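# Move bottle M9 from fridge bin to bench, shut door

## Task

Check the two bottles in the refrigerator's bin. If one carries the lettering M9, lift that one out and set it upright on the bench, keep the other bottle upright inside the refrigerator, and close the refrigerator door. If neither is marked M9, take nothing out, close the door, then press the CALL key on the operator panel until it latches down. A call made wrongly cannot be reversed, so only press CALL when no bottle reads M9.

## Robot and tools

ROBOT AND FRAME
Two arms, left_arm and right_arm, each ride a carriage on one floor track running along y at x = 0. left_rail (carrying left_arm) is always on the +y side, right_rail carries right_arm. Each arm base sits at x = 0, y = its carriage's position_m, z = 0.04 m, facing +x. Scene frame: table top z = 0, +z up, +x the way the arms face, +y to their left; the table starts at x = 0.17 m. Positions are in metres, velocities in m/s and rad/s. A gripper's fingers point along its own +z and close along its own y; end_effector_position is the point between the pads when closed.

execute_actions
Argument "actions": a list run in order. Each action may hold "rows" (1 to 15 rows), "steps" (1 to 450 control steps of 1/30 s, default 15, at least one per row), "until", and rail commands. Each row is one flat list of 18 numbers, all in [-1, 1], covering both arms: left_arm dx, dy, dz, rx, ry, rz, left gripper position, force_limit, speed, then the same nine for right_arm. dx to rz are an offset, not a pose: measured from that arm's Hand target as it stood when the action began, along that Hand target's own axes. Every row in an action counts from that same start, so sending the same offset in a later action moves the hand further. Scale: 1.0 = 0.6 m or 180 degrees; rx, ry, rz form one rotation vector. Sending six zeros re-requests the current Hand target. After the last row the arm keeps heading to the last target. For gentle motion ramp offsets by small increments per row (0.01 per row is 0.18 m/s).
Gripper numbers are absolute commands: position +1 fully open (140 mm), pads touch near -0.8, -1 closes until blocked. force_limit -1 to +1 sets squeeze (about 14 N to 58 N at slow close); speed -1 to +1 sets closing rate (about 30 to 250 mm/s); faster closes grip harder. To leave a gripper unchanged, repeat its previous three numbers (a 0 is a real command).
Rails: {"left_rail": {"position_m": ...}} with left_rail -0.8 to 1.5 m, right_rail -1.5 to 0.8 m; optional speed_m_s 0.01 to 1, acceleration_factor 0.1 to 1; {"stop": true} brakes. Follow a drive with an action such as {"steps": n, "until": {"left_rail": {"position_status": ["!=", "moving"]}}}. Keep carriages at least 0.78 m apart. An arm's target travels with its carriage. Any out-of-range value or unknown name rejects the whole call. "cameras" picks images; an empty actions list returns all cameras.

move
"target": one 18-number row or a list of up to 15 rows, same layout and scale as rows, all offsets from the Hand targets at the move's start. "speed": m/s, 0.002 to 3.6, default 0.25. "blend": corner rounding in m for lists. "stop_force": 3 to 120 N, ends an arm's path on contact (not reliable while rotating, nor for light pushes; omit it when leaving a surface). "zero": re-zero the force baseline (default true). "blocking": false returns early; then use wait or stop before new rows or moves. The result adds a move: line (done, off_target, held, fault, ...).

Other tools: wait {seconds 0 to 10}; stop brakes a running move; zoom_image {camera, region [x0, y0, x1, y1], at most 504 px each side} enlarges the newest image of cam_high, cam_low, cam_bench_left, cam_bench_mid, cam_bench_right, cam_left_wrist or cam_right_wrist; zero_wrist_force {arm}; finished_scene ends the scene for good.

READING RESULTS
Hand target: the pose that next offsets count from. object_status: 0 moving, 1 blocked while opening, 2 blocked while closing (a grip), 3 reached position or pads met (maybe nothing held). position_measured is in counts: 3 open, about 75 = 100 mm, 139 = 60 mm, 200 = 20 mm, 230 pads together. Rail position_status: moving, done, contact_stop, time_out, stopped, stopped_with_arm, stopped_for_other_arm, stopped_for_other_carriage; position_answer not_taken means resend once it stands. Wrist force/torque are in the gripper's axes; pushes read as force from the surface into the arm. Joint lines list rail then six joints. MOTOR HOT warns of overheating.

CAUTIONS
Grip with the outer quarter of the pads; grips near the palm let fingers fold and hold narrow items poorly, and fingertips pressed onto a surface fold easily. Confirm object_status 2 before lifting. Nothing may fall off the table or land on the track or metal strip. Avoid hard hits, fast contact, and targets past a firm surface: about 150 N on an arm or wrist torques over 25.2 N m cause a 10 s fault stop. Keep the arms from touching each other and never close a gripper on the other arm's fingers. Avoid paths close to an arm's own base. Let carriages arrive before precise moves or ending. Release bottles only when they stand still and upright.

Each tool is called after "Request:" by a JSON object that holds its "api" and its "payload", one argument or row to a line.

## Session

Request:
{"api": "execute_actions", "payload": {
  "actions": []
}}

Scene clock: 0.00 s.
left_arm: end_effector_position=(+0.3456, +1.2359, +0.5800) position_measured=3 object_status=3 end_effector_quat_wxyz=(+0.000, +0.000, +1.000, +0.000) | right_arm: end_effector_position=(+0.3456, -1.3521, +0.5800) position_measured=3 object_status=3 end_effector_quat_wxyz=(+0.000, +0.000, +1.000, +0.000)
Joint positions: left_arm=[1.209 -0.316 -1.725 0.971 -0.816 -1.571 -0.316] | right_arm=[-1.379 -0.316 -1.725 0.971 -0.816 -1.571 -0.316]
Joint velocities: within noise
Joint torques (N m): no reading
Motor temperatures (°C): left_arm=[32 31 34 41 41 41] | right_arm=[31 30 34 36 43 35]
Wrist force (N): no reading
Wrist torque (N m): no reading
Wrist force, peak (N): no reading
Hand target: left_arm +0.3456, +1.2359, +0.5800; +0.000, +0.000, +1.000, +0.000 | right_arm +0.3456, -1.3521, +0.5800; +0.000, +0.000, +1.000, +0.000
Tool commands: left_gripper/position=+1.0 left_gripper/force_limit=+1.0 left_gripper/speed=+1.0 right_gripper/position=+1.0 right_gripper/force_limit=+1.0 right_gripper/speed=+1.0
left_rail: position_m=1.209 position_status=done
right_rail: position_m=-1.379 position_status=done

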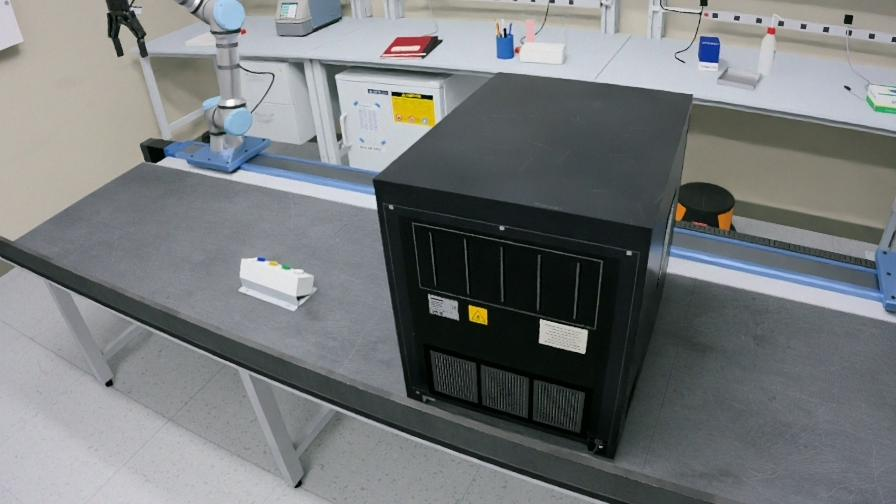

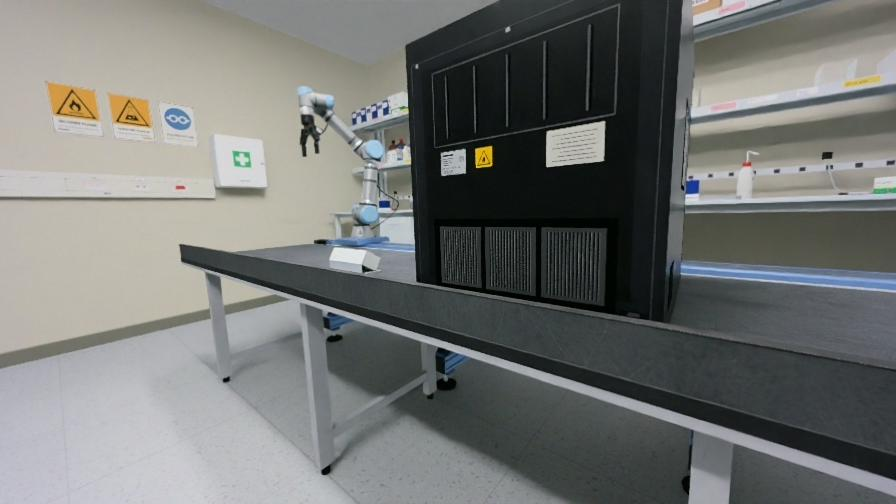

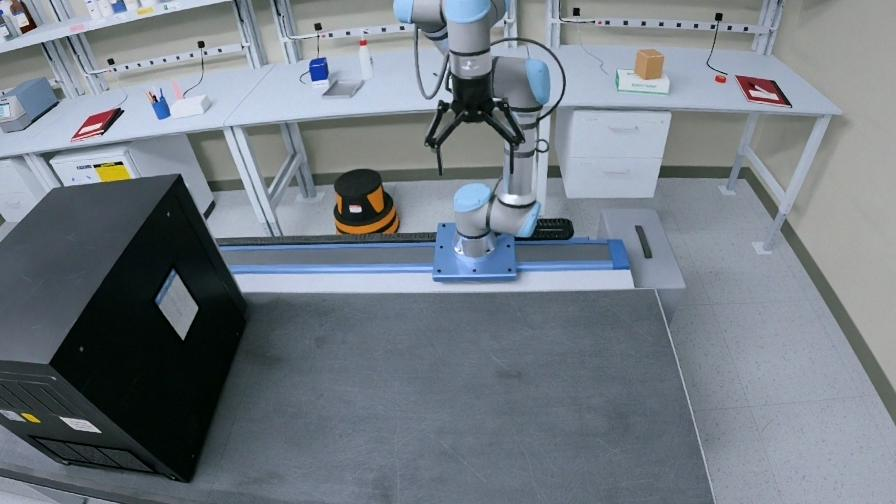

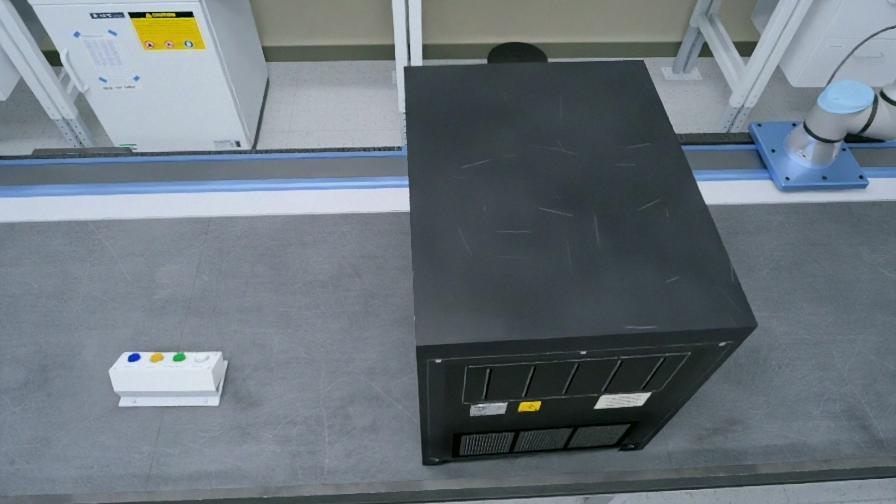

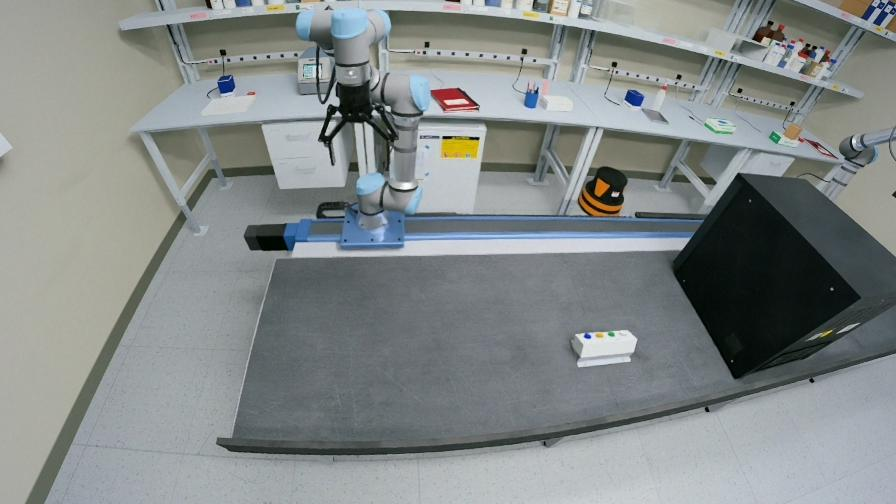

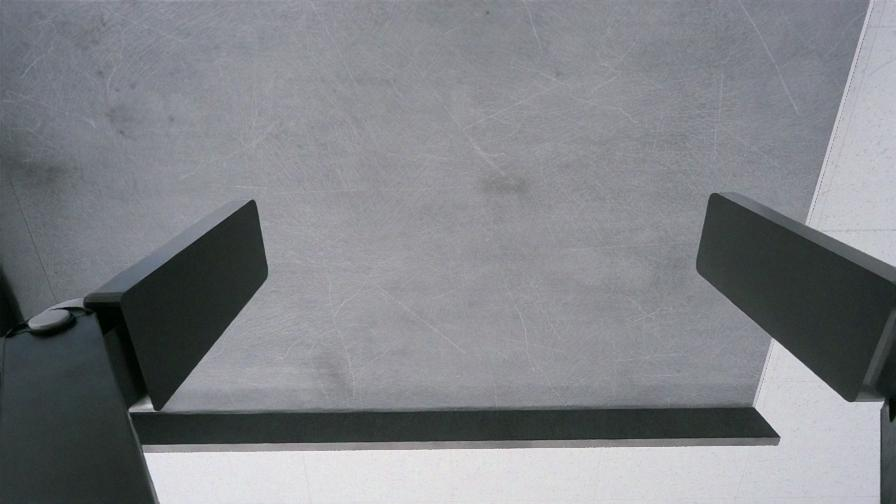

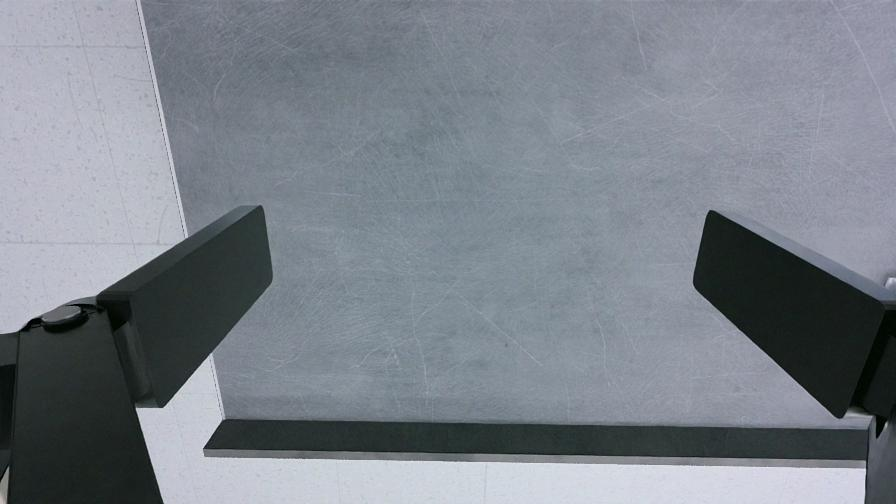

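Request:
{"api": "move", "payload": {
  "target": [0,0,0,0,0,0,1,1,1, 0.5643,0.2333,0,-0.0848,-0.2689,-0.1818,1,1,1],
  "speed": 0.3,
  "cameras": ["cam_right_wrist"]
}}

Scene clock: 81.77 s.
left_arm: end_effector_position=(+0.3456, +1.2359, +0.5800) position_measured=3 object_status=3 end_effector_quat_wxyz=(+0.000, +0.000, +1.000, +0.000) | right_arm: end_effector_position=(+0.0070, -1.2121, +0.5800) position_measured=3 object_status=3 end_effector_quat_wxyz=(+0.403, -0.273, +0.864, +0.127)
Joint positions: left_arm=[1.209 -0.316 -1.725 0.971 -0.816 -1.571 -0.316] | right_arm=[-1.379 0.613 -2.756 1.701 -1.388 -1.573 0.001]
Joint torques (N m): left_arm=[2.4 -12.33 -20.5 -2.94 -0.23 -0.05] | right_arm=[13.13 17.24 -6.25 -5.39 -2.46 1.47]
Wrist force (N): left_arm=[0.2 -0.3 0.2] | right_arm=[0.3 1.0 0.8]
Wrist torque (N m): left_arm=[-0.05 -0.03 0.00] | right_arm=[0.42 -0.22 0.42]
Wrist force, peak (N): left_arm=[0.4 0.1 0.2] | right_arm=[2.3 1.8 -0.7]
Hand target: left_arm +0.3456, +1.2359, +0.5800; +0.000, +0.000, +1.000, +0.000 | right_arm +0.0070, -1.2121, +0.5800; +0.403, -0.273, +0.864, +0.127
Off the commanded pose: left_arm 0.000 m, 0 deg | right_arm 0.000 m, 0 deg.
left_rail: position_m=1.209 position_status=done
right_rail: position_m=-1.379 position_status=done
shoulder posture changed (right arm): the wrist came as close to joint 2's axis as it can, and the arm is now in the other of its two shoulder postures.
move: done
camera_calibration:
cam_right_wrist: T_world_to_cam=[[-0.568649, 0.822398, -0.0173374, 1.02157], [0.253768, 0.195439, 0.947315, -0.313565], [0.782458, 0.534289, -0.319835, 0.968258], [0, 0, 0, 1]] pos_world=[-0.0971362, -1.29618, 0.624438]
Images, in order (width x height): cam_right_wrist 896x504.

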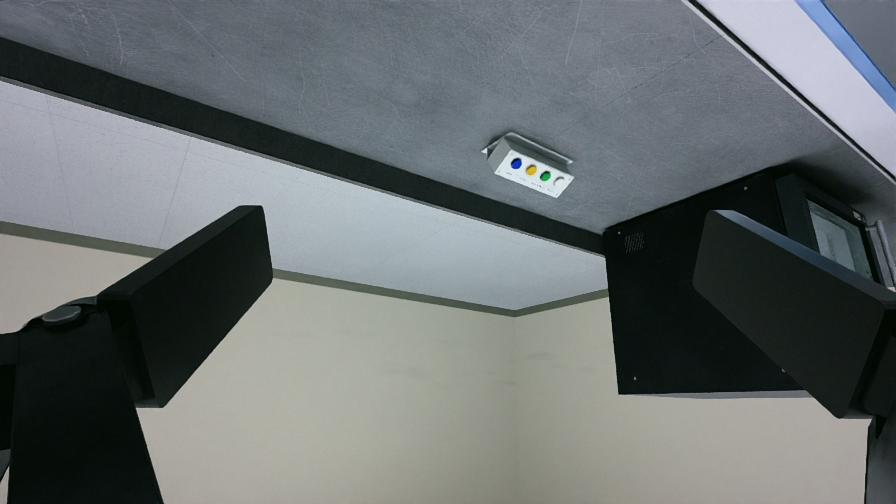

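Request:
{"api": "execute_actions", "payload": {
  "actions": [
    {"right_rail":{"position_m":-0.5,"speed_m_s":0.3,"acceleration_factor":0.5}},
    {"steps":300,"until":{"right_rail":{"position_status":["!=","moving"]}}}
  ],
  "cameras": ["cam_right_wrist","cam_high"]
}}

Scene clock: 92.87 s.
left_arm: end_effector_position=(+0.3456, +1.2359, +0.5800) position_measured=3 object_status=3 end_effector_quat_wxyz=(+0.000, +0.000, +1.000, +0.000) | right_arm: end_effector_position=(+0.0070, -0.3328, +0.5800) position_measured=3 object_status=3 end_effector_quat_wxyz=(+0.403, -0.273, +0.864, +0.127)
Joint positions: left_arm=[1.209 -0.316 -1.725 0.971 -0.816 -1.571 -0.316] | right_arm=[-0.5 0.614 -2.756 1.701 -1.388 -1.573 0.002]
Joint torques (N m): left_arm=[2.05 -13.02 -20.99 -2.91 -0.39 -0.11] | right_arm=[5.99 32.01 -17.9 -3.65 -0.83 1.53]
Wrist force (N): left_arm=[0.1 0.2 0.1] | right_arm=[0.5 0.9 0.4]
Wrist torque (N m): left_arm=[0.05 -0.01 0.00] | right_arm=[0.40 -0.25 0.42]
Wrist force, peak (N): left_arm=[-0.1 -0.4 0.2] | right_arm=[0.2 1.9 1.1]
Hand target: left_arm +0.3456, +1.2359, +0.5800; +0.000, +0.000, +1.000, +0.000 | right_arm +0.0070, -0.3328, +0.5800; +0.403, -0.273, +0.864, +0.127
Tool commands: left_gripper/position=+1.0 left_gripper/force_limit=+1.0 left_gripper/speed=+1.0 right_gripper/position=+1.0 right_gripper/force_limit=+1.0 right_gripper/speed=+1.0
Off the commanded pose: left_arm 0.000 m, 0 deg | right_arm 0.000 m, 0 deg.
left_rail: position_m=1.209 position_status=done
right_rail: position_m=-0.500 speed_m_s=0.30 position_status=done
camera_calibration:
cam_right_wrist: T_world_to_cam=[[-0.568772, 0.822313, -0.0173464, 0.298388], [0.253741, 0.195489, 0.947312, -0.4853], [0.782377, 0.534403, -0.319843, 0.49847], [0, 0, 0, 1]] pos_world=[-0.0971365, -0.416881, 0.624338]
Images, in order (width x height): cam_high 896x504, cam_right_wrist 896x504.

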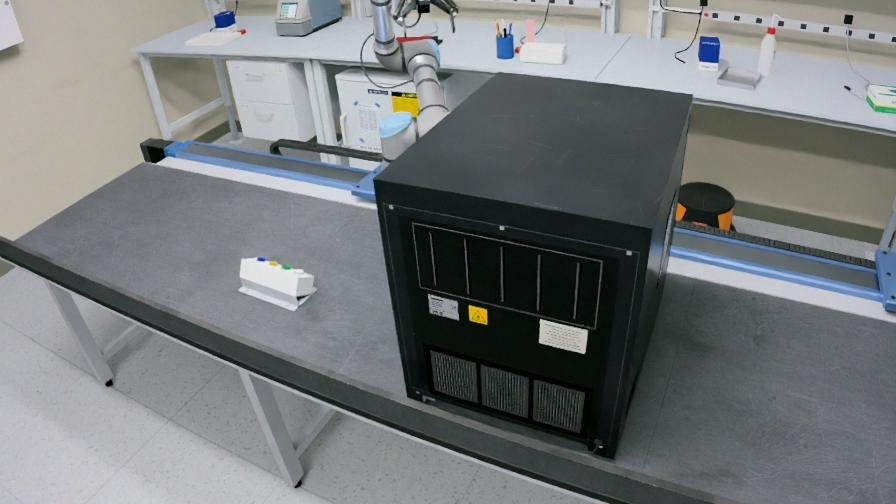

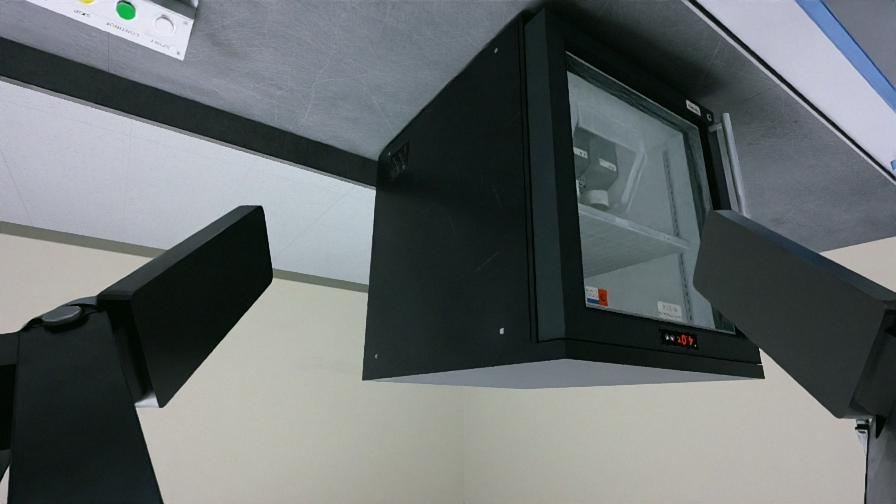

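Request:
{"api": "execute_actions", "payload": {
  "actions": [
    {"right_rail":{"position_m":-0.15}},
    {"steps":300,"until":{"right_rail":{"position_status":["!=","moving"]}}}
  ],
  "cameras": ["cam_high","cam_right_wrist"]
}}

Request:
{"api": "zoom_image", "payload": {
  "camera": "cam_right_wrist",
  "region": [350, 0, 700, 250]
}}

Scene clock: 100.03 s.
left_arm: end_effector_position=(+0.3456, +1.2359, +0.5800) position_measured=3 object_status=3 end_effector_quat_wxyz=(+0.000, +0.000, +1.000, +0.000) | right_arm: end_effector_position=(+0.0070, +0.0172, +0.5800) position_measured=3 object_status=3 end_effector_quat_wxyz=(+0.403, -0.273, +0.864, +0.127)
Joint positions: left_arm=[1.209 -0.316 -1.725 0.971 -0.816 -1.571 -0.316] | right_arm=[-0.15 0.614 -2.756 1.701 -1.388 -1.573 0.002]
Joint torques (N m): left_arm=[2.26 -12.54 -21.79 -3.1 -0.41 -0.19] | right_arm=[-3.99 33.31 -21.07 -3.09 2.08 1.23]
Wrist force (N): left_arm=[0.0 -0.1 0.1] | right_arm=[0.2 0.9 0.6]
Wrist torque (N m): left_arm=[-0.01 0.00 0.00] | right_arm=[0.41 -0.19 0.42]
Wrist force, peak (N): left_arm=[0.1 -0.1 0.5] | right_arm=[-0.1 2.0 1.2]
Hand target: left_arm +0.3456, +1.2359, +0.5800; +0.000, +0.000, +1.000, +0.000 | right_arm +0.0070, +0.0172, +0.5800; +0.403, -0.273, +0.864, +0.127
Tool commands: left_gripper/position=+1.0 left_gripper/force_limit=+1.0 left_gripper/speed=+1.0 right_gripper/position=+1.0 right_gripper/force_limit=+1.0 right_gripper/speed=+1.0
Off the commanded pose: left_arm 0.000 m, 0 deg | right_arm 0.000 m, 0 deg.
left_rail: position_m=1.209 position_status=done
right_rail: position_m=-0.150 speed_m_s=0.30 position_status=done
camera_calibration:
cam_right_wrist: T_world_to_cam=[[-0.568772, 0.822313, -0.0173464, 0.0105784], [0.253741, 0.195489, 0.947312, -0.553721], [0.782377, 0.534403, -0.319843, 0.311429], [0, 0, 0, 1]] pos_world=[-0.0971365, -0.0668808, 0.624338]
Images, in order (width x height): cam_high 896x504, cam_right_wrist 896x504.

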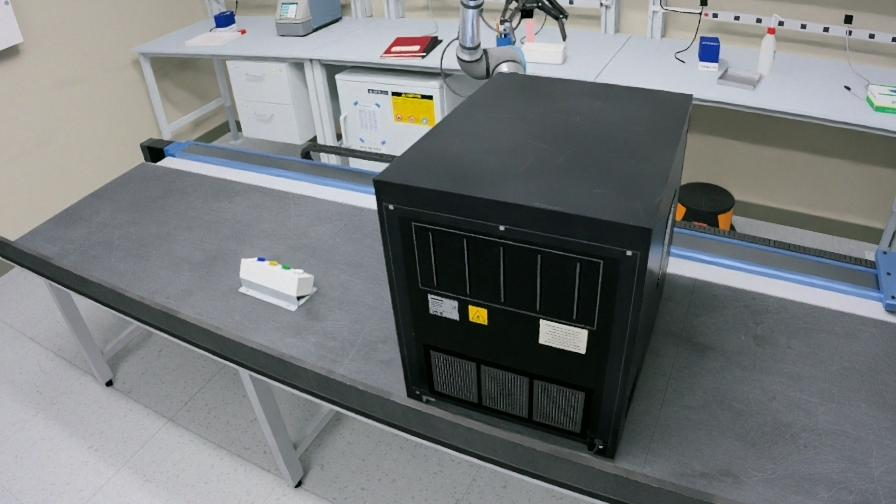

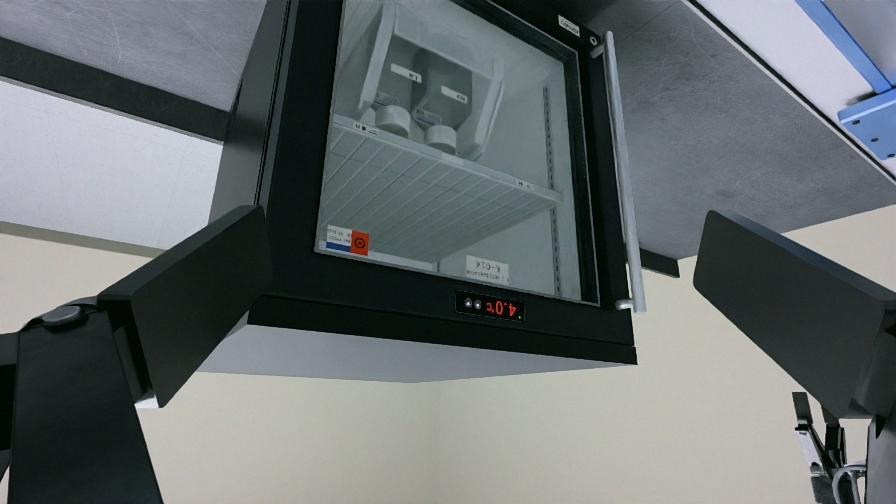

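Scaled by 1.440 from the camera's 896x504 image, which has a finer 1280x720 frame.

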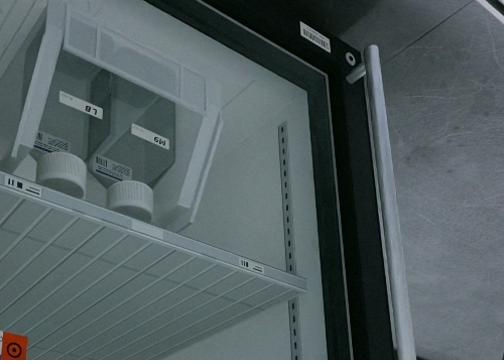

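Request:
{"api": "zoom_image", "payload": {
  "camera": "cam_right_wrist",
  "region": [340, 20, 520, 180]
}}

Request:
{"api": "zoom_image", "payload": {
  "camera": "cam_right_wrist",
  "region": [520, 0, 680, 120]
}}

Request:
{"api": "zoom_image", "payload": {
  "camera": "cam_right_wrist",
  "region": [560, 220, 680, 330]
}}

Scaled by 2.800 from the camera's 896x504 image, which has a finer 1280x720 frame.

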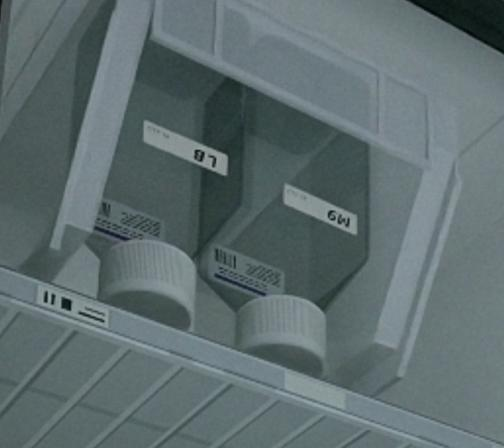

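Scaled by 3.150 from the camera's 896x504 image, which has a finer 1280x720 frame.

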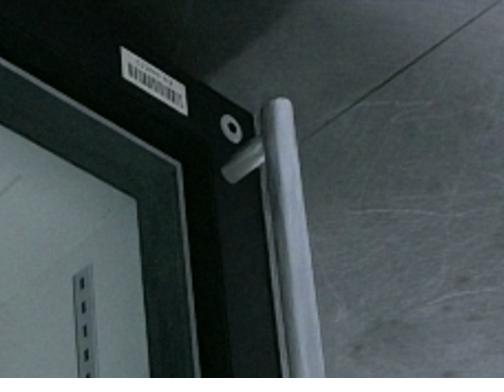

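Scaled by 4.200 from the camera's 896x504 image, which has a finer 1280x720 frame.

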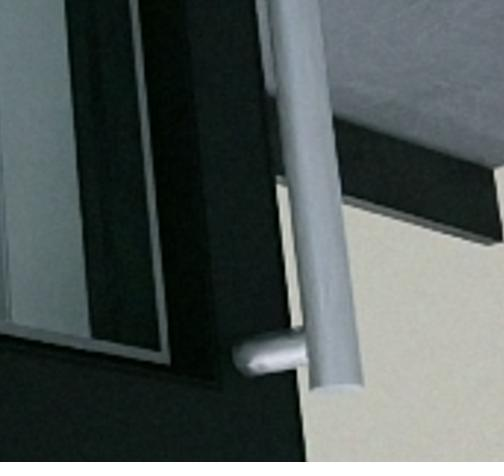

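Request:
{"api": "execute_actions", "payload": {
  "actions": [
    {"right_rail":{"position_m":-0.8},"left_rail":{"position_m":0.85,"speed_m_s":0.3,"acceleration_factor":0.5}},
    {"steps":300,"until":{"all":{"status":"ended"}}}
  ]
}}

Request:
{"api": "move", "payload": {
  "target": [0.4927,-0.7115,-0.0333,0,0,0,1,1,1, 0,0,0,0,0,0,1,1,1],
  "speed": 0.25,
  "cameras": ["cam_left_wrist"]
}}

Scene clock: 173.47 s.
left_arm: end_effector_position=(+0.3456, +0.8772, +0.5800) position_measured=3 object_status=3 end_effector_quat_wxyz=(+0.000, +0.000, +1.000, +0.000) | right_arm: end_effector_position=(+0.0070, -0.6328, +0.5800) position_measured=3 object_status=3 end_effector_quat_wxyz=(+0.403, -0.273, +0.864, +0.127)
Joint positions: left_arm=[0.85 -0.316 -1.725 0.971 -0.816 -1.571 -0.316] | right_arm=[-0.8 0.614 -2.756 1.701 -1.388 -1.573 0.002]
Joint torques (N m): left_arm=[2.52 -11.29 -21.92 -3.07 -0.35 -0.13] | right_arm=[8.71 30 -8 -3.25 1.26 0.39]
Wrist force (N): left_arm=[-0.1 -0.1 0.1] | right_arm=[0.4 0.9 0.6]
Wrist torque (N m): left_arm=[-0.01 0.01 0.00] | right_arm=[0.39 -0.23 0.42]
Wrist force, peak (N): left_arm=[0.1 1.1 0.2] | right_arm=[-0.6 2.8 1.6]
Hand target: left_arm +0.3456, +0.8772, +0.5800; +0.000, +0.000, +1.000, +0.000 | right_arm +0.0070, -0.6328, +0.5800; +0.403, -0.273, +0.864, +0.127
Tool commands: left_gripper/position=+1.0 left_gripper/force_limit=+1.0 left_gripper/speed=+1.0 right_gripper/position=+1.0 right_gripper/force_limit=+1.0 right_gripper/speed=+1.0
Off the commanded pose: left_arm 0.000 m, 0 deg | right_arm 0.000 m, 0 deg.
left_rail: position_m=0.850 speed_m_s=0.30 position_status=done
right_rail: position_m=-0.800 speed_m_s=0.30 position_status=done

Scene clock: 176.27 s.
left_arm: end_effector_position=(+0.0500, +0.4503, +0.6000) position_measured=3 object_status=3 end_effector_quat_wxyz=(+0.000, +0.000, +1.000, +0.000) | right_arm: end_effector_position=(+0.0070, -0.6328, +0.5800) position_measured=3 object_status=3 end_effector_quat_wxyz=(+0.403, -0.273, +0.864, +0.127)
Joint positions: left_arm=[0.85 -1.784 -1.548 0.74 -0.762 -1.571 -1.784] | right_arm=[-0.8 0.614 -2.756 1.701 -1.388 -1.573 0.002]
Joint torques (N m): left_arm=[-8.4 -8.47 -27.74 -0.85 1.14 -1.14] | right_arm=[1.73 28.43 -8.53 -3.3 0.59 0.28]
Wrist force (N): left_arm=[-0.1 -0.2 0.1] | right_arm=[0.3 0.9 0.4]
Wrist torque (N m): left_arm=[-0.04 0.05 0.04] | right_arm=[0.41 -0.20 0.42]
Wrist force, peak (N): left_arm=[1.4 -1.9 0.0] | right_arm=[0.4 1.2 0.9]
Hand target: left_arm +0.0500, +0.4503, +0.6000; +0.000, +0.000, +1.000, +0.000 | right_arm +0.0070, -0.6328, +0.5800; +0.403, -0.273, +0.864, +0.127
Off the commanded pose: left_arm 0.000 m, 0 deg | right_arm 0.000 m, 0 deg.
left_rail: position_m=0.850 speed_m_s=0.30 position_status=done
right_rail: position_m=-0.800 speed_m_s=0.30 position_status=done
move: done
camera_calibration:
cam_left_wrist: T_world_to_cam=[[0.00755787, 0.999971, -0.000606402, -0.435681], [0.919925, -0.00671514, 0.392037, -0.282305], [0.392021, -0.00352081, -0.919949, 0.676988], [0, 0, 0, 1]] pos_world=[-0.00240099, 0.436156, 0.733204]
Images, in order (width x height): cam_left_wrist 896x504.

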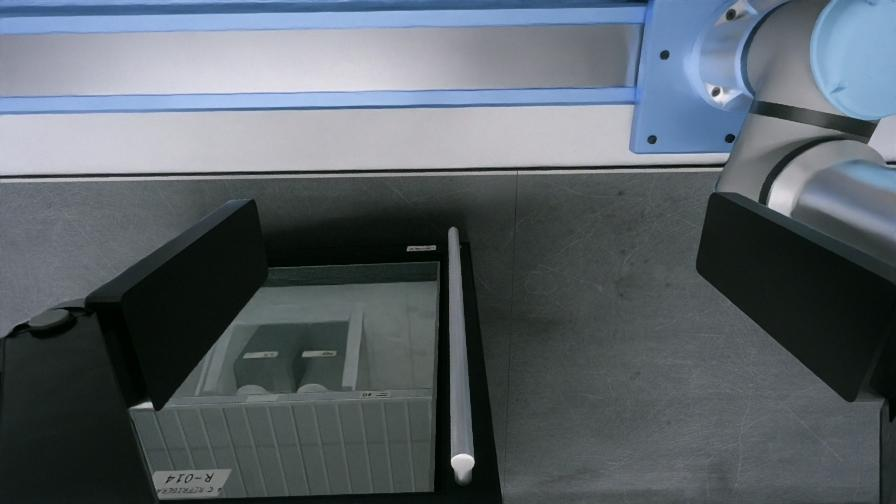

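Request:
{"api": "move", "payload": {
  "target": [-0.25,-0.0122,0,0,0,0,1,1,1, 0,0,0,0,0,0,1,1,1],
  "speed": 0.2,
  "cameras": ["cam_left_wrist"]
}}

Scene clock: 200.13 s.
left_arm: end_effector_position=(+0.1999, +0.4430, +0.6000) position_measured=3 object_status=3 end_effector_quat_wxyz=(+0.000, +0.000, +1.000, +0.000) | right_arm: end_effector_position=(+0.0070, -0.6328, +0.5800) position_measured=3 object_status=3 end_effector_quat_wxyz=(+0.403, -0.273, +0.864, +0.127)
Joint positions: left_arm=[0.85 -1.413 -1.408 0.579 -0.742 -1.571 -1.413] | right_arm=[-0.8 0.613 -2.756 1.701 -1.388 -1.573 0.002]
Joint torques (N m): left_arm=[9.66 -15.15 -28.95 -0.89 -1.88 1.1] | right_arm=[-12.25 21.65 -8.13 -3.46 -2.18 0.17]
Wrist force (N): left_arm=[0.0 0.2 0.1] | right_arm=[0.4 1.1 0.6]
Wrist torque (N m): left_arm=[0.06 -0.04 -0.05] | right_arm=[0.45 -0.22 0.42]
Wrist force, peak (N): left_arm=[-2.2 0.3 0.3] | right_arm=[0.4 1.3 0.8]
Hand target: left_arm +0.2000, +0.4430, +0.6000; +0.000, +0.000, +1.000, +0.000 | right_arm +0.0070, -0.6328, +0.5800; +0.403, -0.273, +0.864, +0.127
Off the commanded pose: left_arm 0.000 m, 0 deg | right_arm 0.000 m, 0 deg.
left_rail: position_m=0.850 speed_m_s=0.30 position_status=done
right_rail: position_m=-0.800 speed_m_s=0.30 position_status=done
move: done
camera_calibration:
cam_left_wrist: T_world_to_cam=[[0.00755928, 0.999971, -0.000605984, -0.429514], [0.91991, -0.00671646, 0.392072, -0.420274], [0.392057, -0.00352123, -0.919934, 0.618182], [0, 0, 0, 1]] pos_world=[0.147499, 0.428856, 0.733204]
Images, in order (width x height): cam_left_wrist 896x504.

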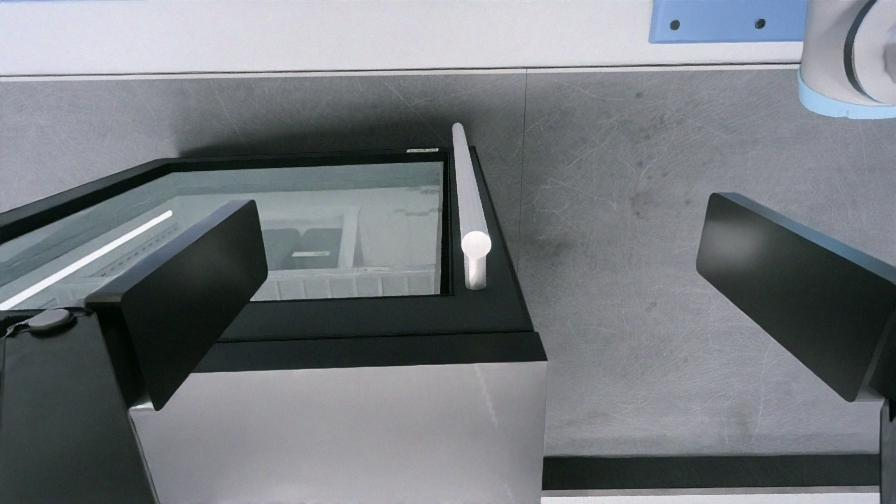

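Request:
{"api": "move", "payload": {
  "target": [
    [-0.0633,0.0012,0,0,0,0,1,1,1, 0,0,0,0,0,0,1,1,1],
    [-0.0633,0.0012,0.175,0,0,0,1,1,1, 0,0,0,0,0,0,1,1,1]
  ],
  "speed": 0.12,
  "stop_force": 15,
  "cameras": ["cam_left_wrist"]
}}

Scene clock: 211.30 s.
left_arm: end_effector_position=(+0.2380, +0.4437, +0.4950) position_measured=3 object_status=3 end_effector_quat_wxyz=(+0.000, +0.000, +1.000, +0.000) | right_arm: end_effector_position=(+0.0070, -0.6328, +0.5800) position_measured=3 object_status=3 end_effector_quat_wxyz=(+0.403, -0.273, +0.864, +0.127)
Joint positions: left_arm=[0.85 -1.328 -1.564 1.092 -1.098 -1.571 -1.328] | right_arm=[-0.8 0.613 -2.756 1.701 -1.388 -1.573 0.002]
Joint torques (N m): left_arm=[-7.84 -32.32 -16.08 -5.04 1.4 -1.34] | right_arm=[-13.73 20.96 -8.38 -3.25 -2.25 -0.39]
Wrist force (N): left_arm=[-0.3 0.3 0.4] | right_arm=[0.4 1.0 0.5]
Wrist torque (N m): left_arm=[0.09 0.01 0.04] | right_arm=[0.43 -0.24 0.42]
Wrist force, peak (N): left_arm=[-0.1 0.1 1.4] | right_arm=[0.6 1.3 0.7]
Hand target: left_arm +0.2380, +0.4437, +0.4950; +0.000, +0.000, +1.000, +0.000 | right_arm +0.0070, -0.6328, +0.5800; +0.403, -0.273, +0.864, +0.127
Off the commanded pose: left_arm 0.000 m, 0 deg | right_arm 0.000 m, 0 deg.
left_rail: position_m=0.850 speed_m_s=0.30 position_status=done
right_rail: position_m=-0.800 speed_m_s=0.30 position_status=done
move: done
camera_calibration:
cam_left_wrist: T_world_to_cam=[[0.00755926, 0.999971, -0.000605824, -0.430565], [0.919925, -0.00671664, 0.392037, -0.414039], [0.392021, -0.00352082, -0.919949, 0.506709], [0, 0, 0, 1]] pos_world=[0.185499, 0.429556, 0.628204]
Images, in order (width x height): cam_left_wrist 896x504.

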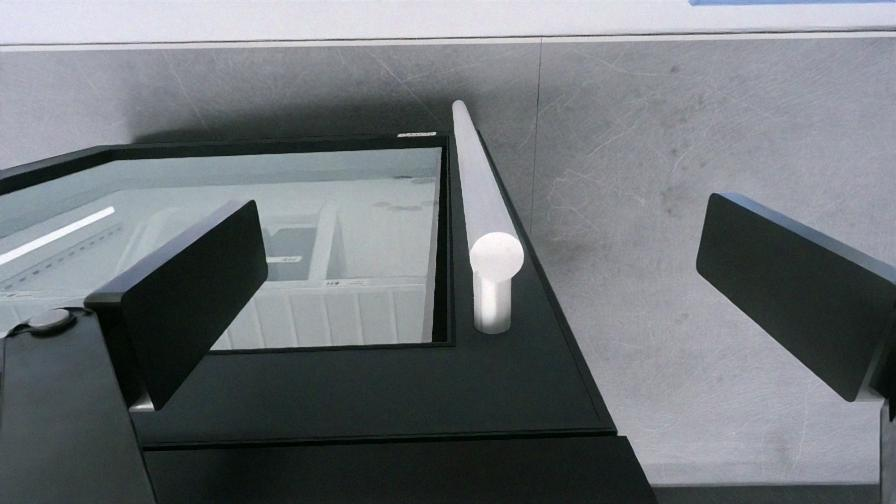

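Request:
{"api": "execute_actions", "payload": {
  "actions": [
    {"rows":[[0,0.0033,0,0,0,0,1,1,1, 0,0,0,0,0,0,1,1,1],[0,0.0067,0,0,0,0,1,1,1, 0,0,0,0,0,0,1,1,1]],"steps":15},
    {"rows":[[0,0,0,0,0,0,-1,0,-1, 0,0,0,0,0,0,1,1,1]],"steps":210}
  ],
  "cameras": ["cam_left_wrist"]
}}

Scene clock: 228.20 s.
left_arm: end_effector_position=(+0.2380, +0.4478, +0.4950) position_measured=210 object_status=2 end_effector_quat_wxyz=(+0.000, +0.000, +1.000, +0.000) | right_arm: end_effector_position=(+0.0070, -0.6328, +0.5800) position_measured=3 object_status=3 end_effector_quat_wxyz=(+0.403, -0.273, +0.864, +0.127)
Joint positions: left_arm=[0.85 -1.326 -1.573 1.1 -1.098 -1.571 -1.326] | right_arm=[-0.8 0.613 -2.756 1.701 -1.388 -1.573 0.002]
Joint torques (N m): left_arm=[10.09 -32.23 -23.92 8.62 -0.29 0.97] | right_arm=[-13.02 21.19 -7.6 -3.23 -2.06 -0.94]
Wrist force (N): left_arm=[-3.3 -30.8 5.9] | right_arm=[0.5 1.1 0.5]
Wrist torque (N m): left_arm=[0.39 0.04 -0.04] | right_arm=[0.45 -0.25 0.42]
Wrist force, peak (N): left_arm=[-3.3 -31.1 6.0] | right_arm=[0.5 1.3 0.7]
Hand target: left_arm +0.2380, +0.4478, +0.4950; +0.000, +0.000, +1.000, +0.000 | right_arm +0.0070, -0.6328, +0.5800; +0.403, -0.273, +0.864, +0.127
Off the commanded pose: left_arm 0.000 m, 0 deg | right_arm 0.000 m, 0 deg.
left_rail: position_m=0.850 speed_m_s=0.30 position_status=done
right_rail: position_m=-0.800 speed_m_s=0.30 position_status=done
camera_calibration:
cam_left_wrist: T_world_to_cam=[[0.00755926, 0.999971, -0.000605824, -0.434665], [0.919925, -0.00671664, 0.392037, -0.414012], [0.392021, -0.00352082, -0.919949, 0.506723], [0, 0, 0, 1]] pos_world=[0.185499, 0.433656, 0.628204]
Images, in order (width x height): cam_left_wrist 896x504.

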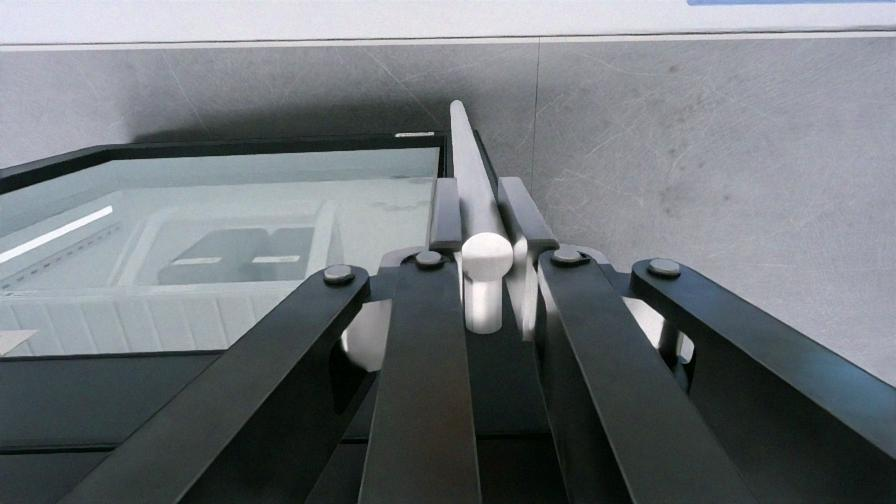

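Request:
{"api": "execute_actions", "payload": {
  "actions": [
    {"rows":[[0,-0.0025,0,0,0,0,-1,0,-1, 0,0,0,0,0,0,1,1,1],[0,-0.005,0,0,0,0,-1,0,-1, 0,0,0,0,0,0,1,1,1]],"steps":20}
  ]
}}

Scene clock: 233.63 s.
left_arm: end_effector_position=(+0.2380, +0.4448, +0.4950) position_measured=210 object_status=2 end_effector_quat_wxyz=(+0.000, +0.000, +1.000, +0.000) | right_arm: end_effector_position=(+0.0070, -0.6328, +0.5800) position_measured=3 object_status=3 end_effector_quat_wxyz=(+0.403, -0.273, +0.864, +0.127)
Joint positions: left_arm=[0.85 -1.327 -1.567 1.094 -1.098 -1.571 -1.327] | right_arm=[-0.8 0.613 -2.756 1.701 -1.388 -1.573 0.002]
Joint torques (N m): left_arm=[-16.1 7.95 -29.8 -17.29 -0.41 -1.17] | right_arm=[-12.44 21.34 -7.93 -3.54 -1.9 -0.96]
Wrist force (N): left_arm=[8.4 44.5 -20.9] | right_arm=[0.4 1.2 0.6]
Wrist torque (N m): left_arm=[-0.31 -0.36 0.07] | right_arm=[0.46 -0.24 0.41]
Wrist force, peak (N): left_arm=[8.4 44.5 -20.9] | right_arm=[0.7 1.4 0.5]
Hand target: left_arm +0.2380, +0.4448, +0.4950; +0.000, +0.000, +1.000, +0.000 | right_arm +0.0070, -0.6328, +0.5800; +0.403, -0.273, +0.864, +0.127
Off the commanded pose: left_arm 0.000 m, 0 deg | right_arm 0.000 m, 0 deg.
left_rail: position_m=0.850 speed_m_s=0.30 position_status=done
right_rail: position_m=-0.800 speed_m_s=0.30 position_status=done

Request:
{"api": "execute_actions", "payload": {
  "actions": [
    {"rows":[[0,0.0015,0,0,0,0,-1,0,-1, 0,0,0,0,0,0,1,1,1],[0,0.003,0,0,0,0,-1,0,-1, 0,0,0,0,0,0,1,1,1]],"steps":20}
  ]
}}

Scene clock: 237.70 s.
left_arm: end_effector_position=(+0.2380, +0.4465, +0.4950) position_measured=210 object_status=2 end_effector_quat_wxyz=(+0.000, +0.000, +1.000, +0.000) | right_arm: end_effector_position=(+0.0070, -0.6328, +0.5800) position_measured=3 object_status=3 end_effector_quat_wxyz=(+0.403, -0.273, +0.864, +0.127)
Joint positions: left_arm=[0.85 -1.326 -1.57 1.098 -1.098 -1.571 -1.326] | right_arm=[-0.8 0.613 -2.756 1.701 -1.388 -1.573 0.002]
Joint torques (N m): left_arm=[11.04 -29.27 -13.97 -0.96 -0.59 1.06] | right_arm=[-11.68 21.2 -7.63 -3.56 -1.89 -0.83]
Wrist force (N): left_arm=[2.3 0.9 -5.7] | right_arm=[0.3 1.1 0.5]
Wrist torque (N m): left_arm=[-0.17 -0.12 0.00] | right_arm=[0.44 -0.21 0.42]
Wrist force, peak (N): left_arm=[8.6 45.9 -21.9] | right_arm=[0.4 1.2 0.7]
Hand target: left_arm +0.2380, +0.4465, +0.4950; +0.000, +0.000, +1.000, +0.000 | right_arm +0.0070, -0.6328, +0.5800; +0.403, -0.273, +0.864, +0.127
Off the commanded pose: left_arm 0.000 m, 0 deg | right_arm 0.000 m, 0 deg.
left_rail: position_m=0.850 speed_m_s=0.30 position_status=done
right_rail: position_m=-0.800 speed_m_s=0.30 position_status=done

Request:
{"api": "move", "payload": {
  "target": [0.0375,-0.0051,0,0,0,-0.0167,-1,0,-1, 0,0,0,0,0,0,1,1,1],
  "speed": 0.03
}}

Scene clock: 244.13 s.
left_arm: end_effector_position=(+0.2155, +0.4435, +0.4950) position_measured=210 object_status=2 end_effector_quat_wxyz=(+0.000, -0.026, +1.000, +0.000) | right_arm: end_effector_position=(+0.0070, -0.6328, +0.5800) position_measured=3 object_status=3 end_effector_quat_wxyz=(+0.403, -0.273, +0.864, +0.127)
Joint positions: left_arm=[0.85 -1.377 -1.591 1.118 -1.098 -1.571 -1.43] | right_arm=[-0.8 0.613 -2.756 1.701 -1.388 -1.573 0.002]
Joint torques (N m): left_arm=[-4.68 -39.12 -15.57 5.28 1.25 -1.4] | right_arm=[-11.83 20.96 -8.98 -3.35 -1.54 -0.82]
Wrist force (N): left_arm=[-4.2 -20.4 3.8] | right_arm=[0.2 1.0 0.3]
Wrist torque (N m): left_arm=[0.12 0.06 0.08] | right_arm=[0.42 -0.20 0.42]
Wrist force, peak (N): left_arm=[-25.2 -2.3 -0.6] | right_arm=[0.2 1.3 0.7]
Hand target: left_arm +0.2155, +0.4435, +0.4950; +0.000, -0.026, +1.000, +0.000 | right_arm +0.0070, -0.6328, +0.5800; +0.403, -0.273, +0.864, +0.127
Off the commanded pose: left_arm 0.000 m, 0 deg | right_arm 0.000 m, 0 deg.
left_rail: position_m=0.850 speed_m_s=0.30 position_status=done
right_rail: position_m=-0.800 speed_m_s=0.30 position_status=done
move: done

Request:
{"api": "move", "payload": {
  "target": [0.0376,-0.0077,0,0,0,-0.0167,-1,0,-1, 0,0,0,0,0,0,1,1,1],
  "speed": 0.04
}}

Scene clock: 253.83 s.
left_arm: end_effector_position=(+0.1932, +0.4377, +0.4950) position_measured=210 object_status=2 end_effector_quat_wxyz=(+0.000, -0.052, +0.999, +0.000) | right_arm: end_effector_position=(+0.0070, -0.6328, +0.5800) position_measured=3 object_status=3 end_effector_quat_wxyz=(+0.403, -0.273, +0.864, +0.127)
Joint positions: left_arm=[0.85 -1.43 -1.602 1.129 -1.097 -1.571 -1.534] | right_arm=[-0.8 0.613 -2.756 1.701 -1.388 -1.573 0.002]
Joint torques (N m): left_arm=[-8.19 -29.32 -14.58 -3.39 1.11 -1.31] | right_arm=[-12.98 21.41 -7 -3.48 -1.55 -0.89]
Wrist force (N): left_arm=[-0.3 2.3 -1.7] | right_arm=[0.4 1.1 0.4]
Wrist torque (N m): left_arm=[0.28 -0.03 0.11] | right_arm=[0.44 -0.24 0.42]
Wrist force, peak (N): left_arm=[-4.3 -21.0 4.3] | right_arm=[0.4 1.4 0.6]
Hand target: left_arm +0.1932, +0.4377, +0.4950; +0.000, -0.052, +0.999, +0.000 | right_arm +0.0070, -0.6328, +0.5800; +0.403, -0.273, +0.864, +0.127
Off the commanded pose: left_arm 0.000 m, 0 deg | right_arm 0.000 m, 0 deg.
left_rail: position_m=0.850 speed_m_s=0.30 position_status=done
right_rail: position_m=-0.800 speed_m_s=0.30 position_status=done
move: done

Request:
{"api": "move", "payload": {
  "target": [
    [0.0499,-0.0090,0,0,0,-0.0222,-1,0,-1, 0,0,0,0,0,0,1,1,1],
    [0.0990,-0.0214,0,0,0,-0.0444,-1,0,-1, 0,0,0,0,0,0,1,1,1]
  ],
  "speed": 0.06,
  "blend": 0.01
}}

Scene clock: 266.63 s.
left_arm: end_effector_position=(+0.1355, +0.4187, +0.4950) position_measured=210 object_status=2 end_effector_quat_wxyz=(+0.000, -0.122, +0.993, +0.000) | right_arm: end_effector_position=(+0.0070, -0.6328, +0.5800) position_measured=3 object_status=3 end_effector_quat_wxyz=(+0.403, -0.273, +0.864, +0.127)
Joint positions: left_arm=[0.85 -1.566 -1.61 1.136 -1.097 -1.571 -1.81] | right_arm=[-0.8 0.613 -2.756 1.701 -1.388 -1.573 0.002]
Joint torques (N m): left_arm=[-7.87 -5.79 -31 -6.04 2.15 -1.25] | right_arm=[-11.2 21.67 -7.66 -3.31 -1.33 -0.86]
Wrist force (N): left_arm=[0.8 8.3 -5.4] | right_arm=[0.5 1.2 0.4]
Wrist torque (N m): left_arm=[0.06 0.04 0.14] | right_arm=[0.46 -0.25 0.42]
Wrist force, peak (N): left_arm=[1.6 13.3 -5.4] | right_arm=[0.6 1.3 0.5]
Hand target: left_arm +0.1354, +0.4187, +0.4950; +0.000, -0.122, +0.993, +0.000 | right_arm +0.0070, -0.6328, +0.5800; +0.403, -0.273, +0.864, +0.127
Off the commanded pose: left_arm 0.000 m, 0 deg | right_arm 0.000 m, 0 deg.
left_rail: position_m=0.850 speed_m_s=0.30 position_status=done
right_rail: position_m=-0.800 speed_m_s=0.30 position_status=done
move: done

Request:
{"api": "move", "payload": {
  "target": [
    [0.0745,-0.0140,0,0,0,-0.0333,-1,0,-1, 0,0,0,0,0,0,1,1,1],
    [0.1472,-0.0362,0,0,0,-0.0667,-1,0,-1, 0,0,0,0,0,0,1,1,1],
    [0.2172,-0.0659,0,0,0,-0.1,-1,0,-1, 0,0,0,0,0,0,1,1,1]
  ],
  "speed": 0.07,
  "blend": 0.01,
  "cameras": ["cam_left_wrist","cam_high"]
}}

Scene clock: 278.17 s.
left_arm: end_effector_position=(+0.0186, +0.3488, +0.4950) position_measured=210 object_status=2 end_effector_quat_wxyz=(+0.000, -0.276, +0.961, +0.000) | right_arm: end_effector_position=(+0.0070, -0.6328, +0.5800) position_measured=3 object_status=3 end_effector_quat_wxyz=(+0.403, -0.273, +0.864, +0.127)
Joint positions: left_arm=[0.85 -1.803 -1.488 1.01 -1.094 -1.571 -2.361] | right_arm=[-0.8 0.613 -2.756 1.701 -1.388 -1.573 0.002]
Joint torques (N m): left_arm=[-0.35 -5.71 -29.47 -4.4 6.97 -1.42] | right_arm=[-12.55 20.96 -7.86 -3.36 -1.3 -1]
Wrist force (N): left_arm=[3.0 23.2 -10.5] | right_arm=[0.3 1.0 0.3]
Wrist torque (N m): left_arm=[0.01 0.14 0.23] | right_arm=[0.42 -0.20 0.42]
Wrist force, peak (N): left_arm=[4.2 32.9 -12.9] | right_arm=[0.6 1.4 0.4]
Hand target: left_arm +0.0186, +0.3488, +0.4950; +0.000, -0.276, +0.961, +0.000 | right_arm +0.0070, -0.6328, +0.5800; +0.403, -0.273, +0.864, +0.127
Off the commanded pose: left_arm 0.000 m, 0 deg | right_arm 0.000 m, 0 deg.
left_rail: position_m=0.850 speed_m_s=0.30 position_status=done
right_rail: position_m=-0.800 speed_m_s=0.30 position_status=done
move: done
camera_calibration:
cam_left_wrist: T_world_to_cam=[[-0.523442, 0.852061, -0.000581048, -0.272521], [0.783725, 0.481729, 0.392062, -0.38079], [0.334341, 0.204766, -0.919939, 0.520762], [0, 0, 0, 1]] pos_world=[-0.0183262, 0.309008, 0.628204]
Images, in order (width x height): cam_high 896x504, cam_left_wrist 896x504.

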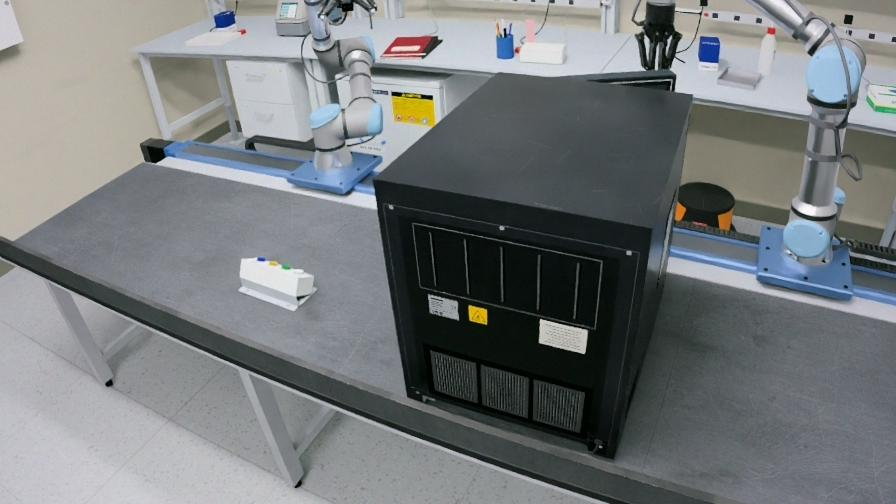

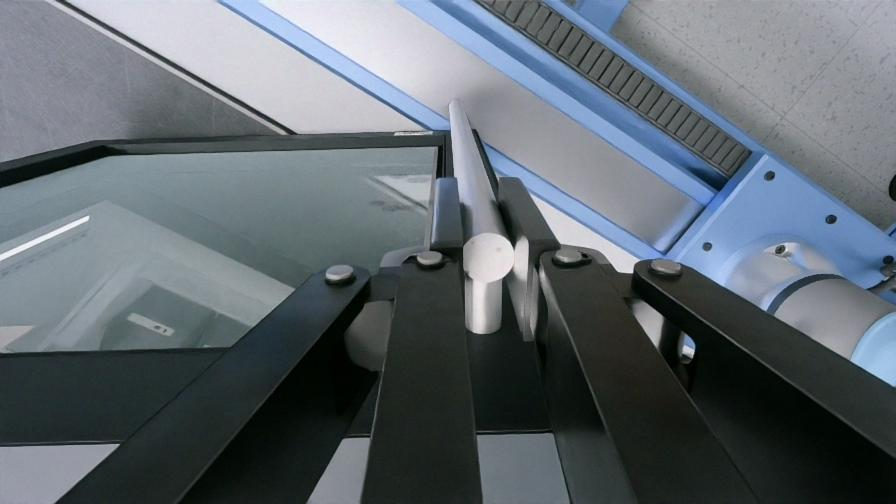

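Request:
{"api": "move", "payload": {
  "target": [
    [0.0611,-0.0074,0,0,0,-0.0222,-1,0,-1, 0,0,0,0,0,0,1,1,1],
    [0.1114,-0.0200,0,0,0,-0.0444,-1,0,-1, 0,0,0,0,0,0,1,1,1],
    [0.1609,-0.0361,0,0,0,-0.0667,-1,0,-1, 0,0,0,0,0,0,1,1,1],
    [0.2090,-0.0555,0,0,0,-0.0889,-1,0,-1, 0,0,0,0,0,0,1,1,1]
  ],
  "speed": 0.07,
  "blend": 0.01,
  "cameras": ["cam_left_wrist"]
}}

Scene clock: 293.07 s.
left_arm: end_effector_position=(-0.0701, +0.2541, +0.4950) position_measured=210 object_status=2 end_effector_quat_wxyz=(+0.000, -0.407, +0.914, +0.000) | right_arm: end_effector_position=(+0.0070, -0.6328, +0.5800) position_measured=3 object_status=3 end_effector_quat_wxyz=(+0.403, -0.273, +0.864, +0.127)
Joint positions: left_arm=[0.85 -1.912 -1.205 0.65 -1.016 -1.571 -2.75] | right_arm=[-0.8 0.613 -2.756 1.701 -1.388 -1.573 0.002]
Joint torques (N m): left_arm=[-19.81 -26.8 -31.93 1.01 -7.21 -1.18] | right_arm=[-12.51 22.76 -8.03 -3.38 -1.2 -0.79]
Wrist force (N): left_arm=[-4.9 -19.5 0.8] | right_arm=[0.7 0.9 0.3]
Wrist torque (N m): left_arm=[0.30 0.62 0.00] | right_arm=[0.40 -0.30 0.42]
Wrist force, peak (N): left_arm=[2.9 23.3 -10.5] | right_arm=[0.6 1.4 0.5]
Hand target: left_arm -0.0701, +0.2541, +0.4950; +0.000, -0.407, +0.914, +0.000 | right_arm +0.0070, -0.6328, +0.5800; +0.403, -0.273, +0.864, +0.127
Off the commanded pose: left_arm 0.000 m, 0 deg | right_arm 0.000 m, 0 deg.
left_rail: position_m=0.850 speed_m_s=0.30 position_status=done
right_rail: position_m=-0.800 speed_m_s=0.30 position_status=done
move: done
camera_calibration:
cam_left_wrist: T_world_to_cam=[[-0.738075, 0.674719, -0.000611682, -0.208326], [0.620505, 0.679126, 0.392125, -0.327251], [0.264989, 0.289038, -0.919912, 0.543431], [0, 0, 0, 1]] pos_world=[-0.0947029, 0.205734, 0.628104]
Images, in order (width x height): cam_left_wrist 896x504.

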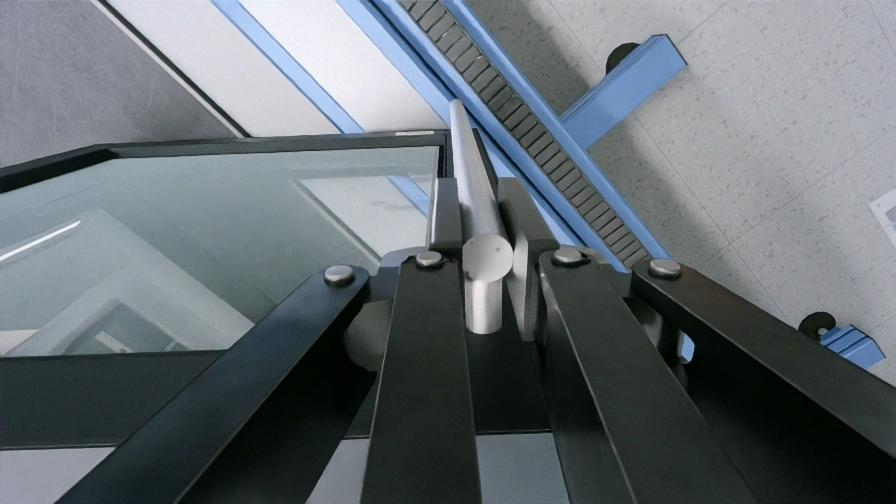

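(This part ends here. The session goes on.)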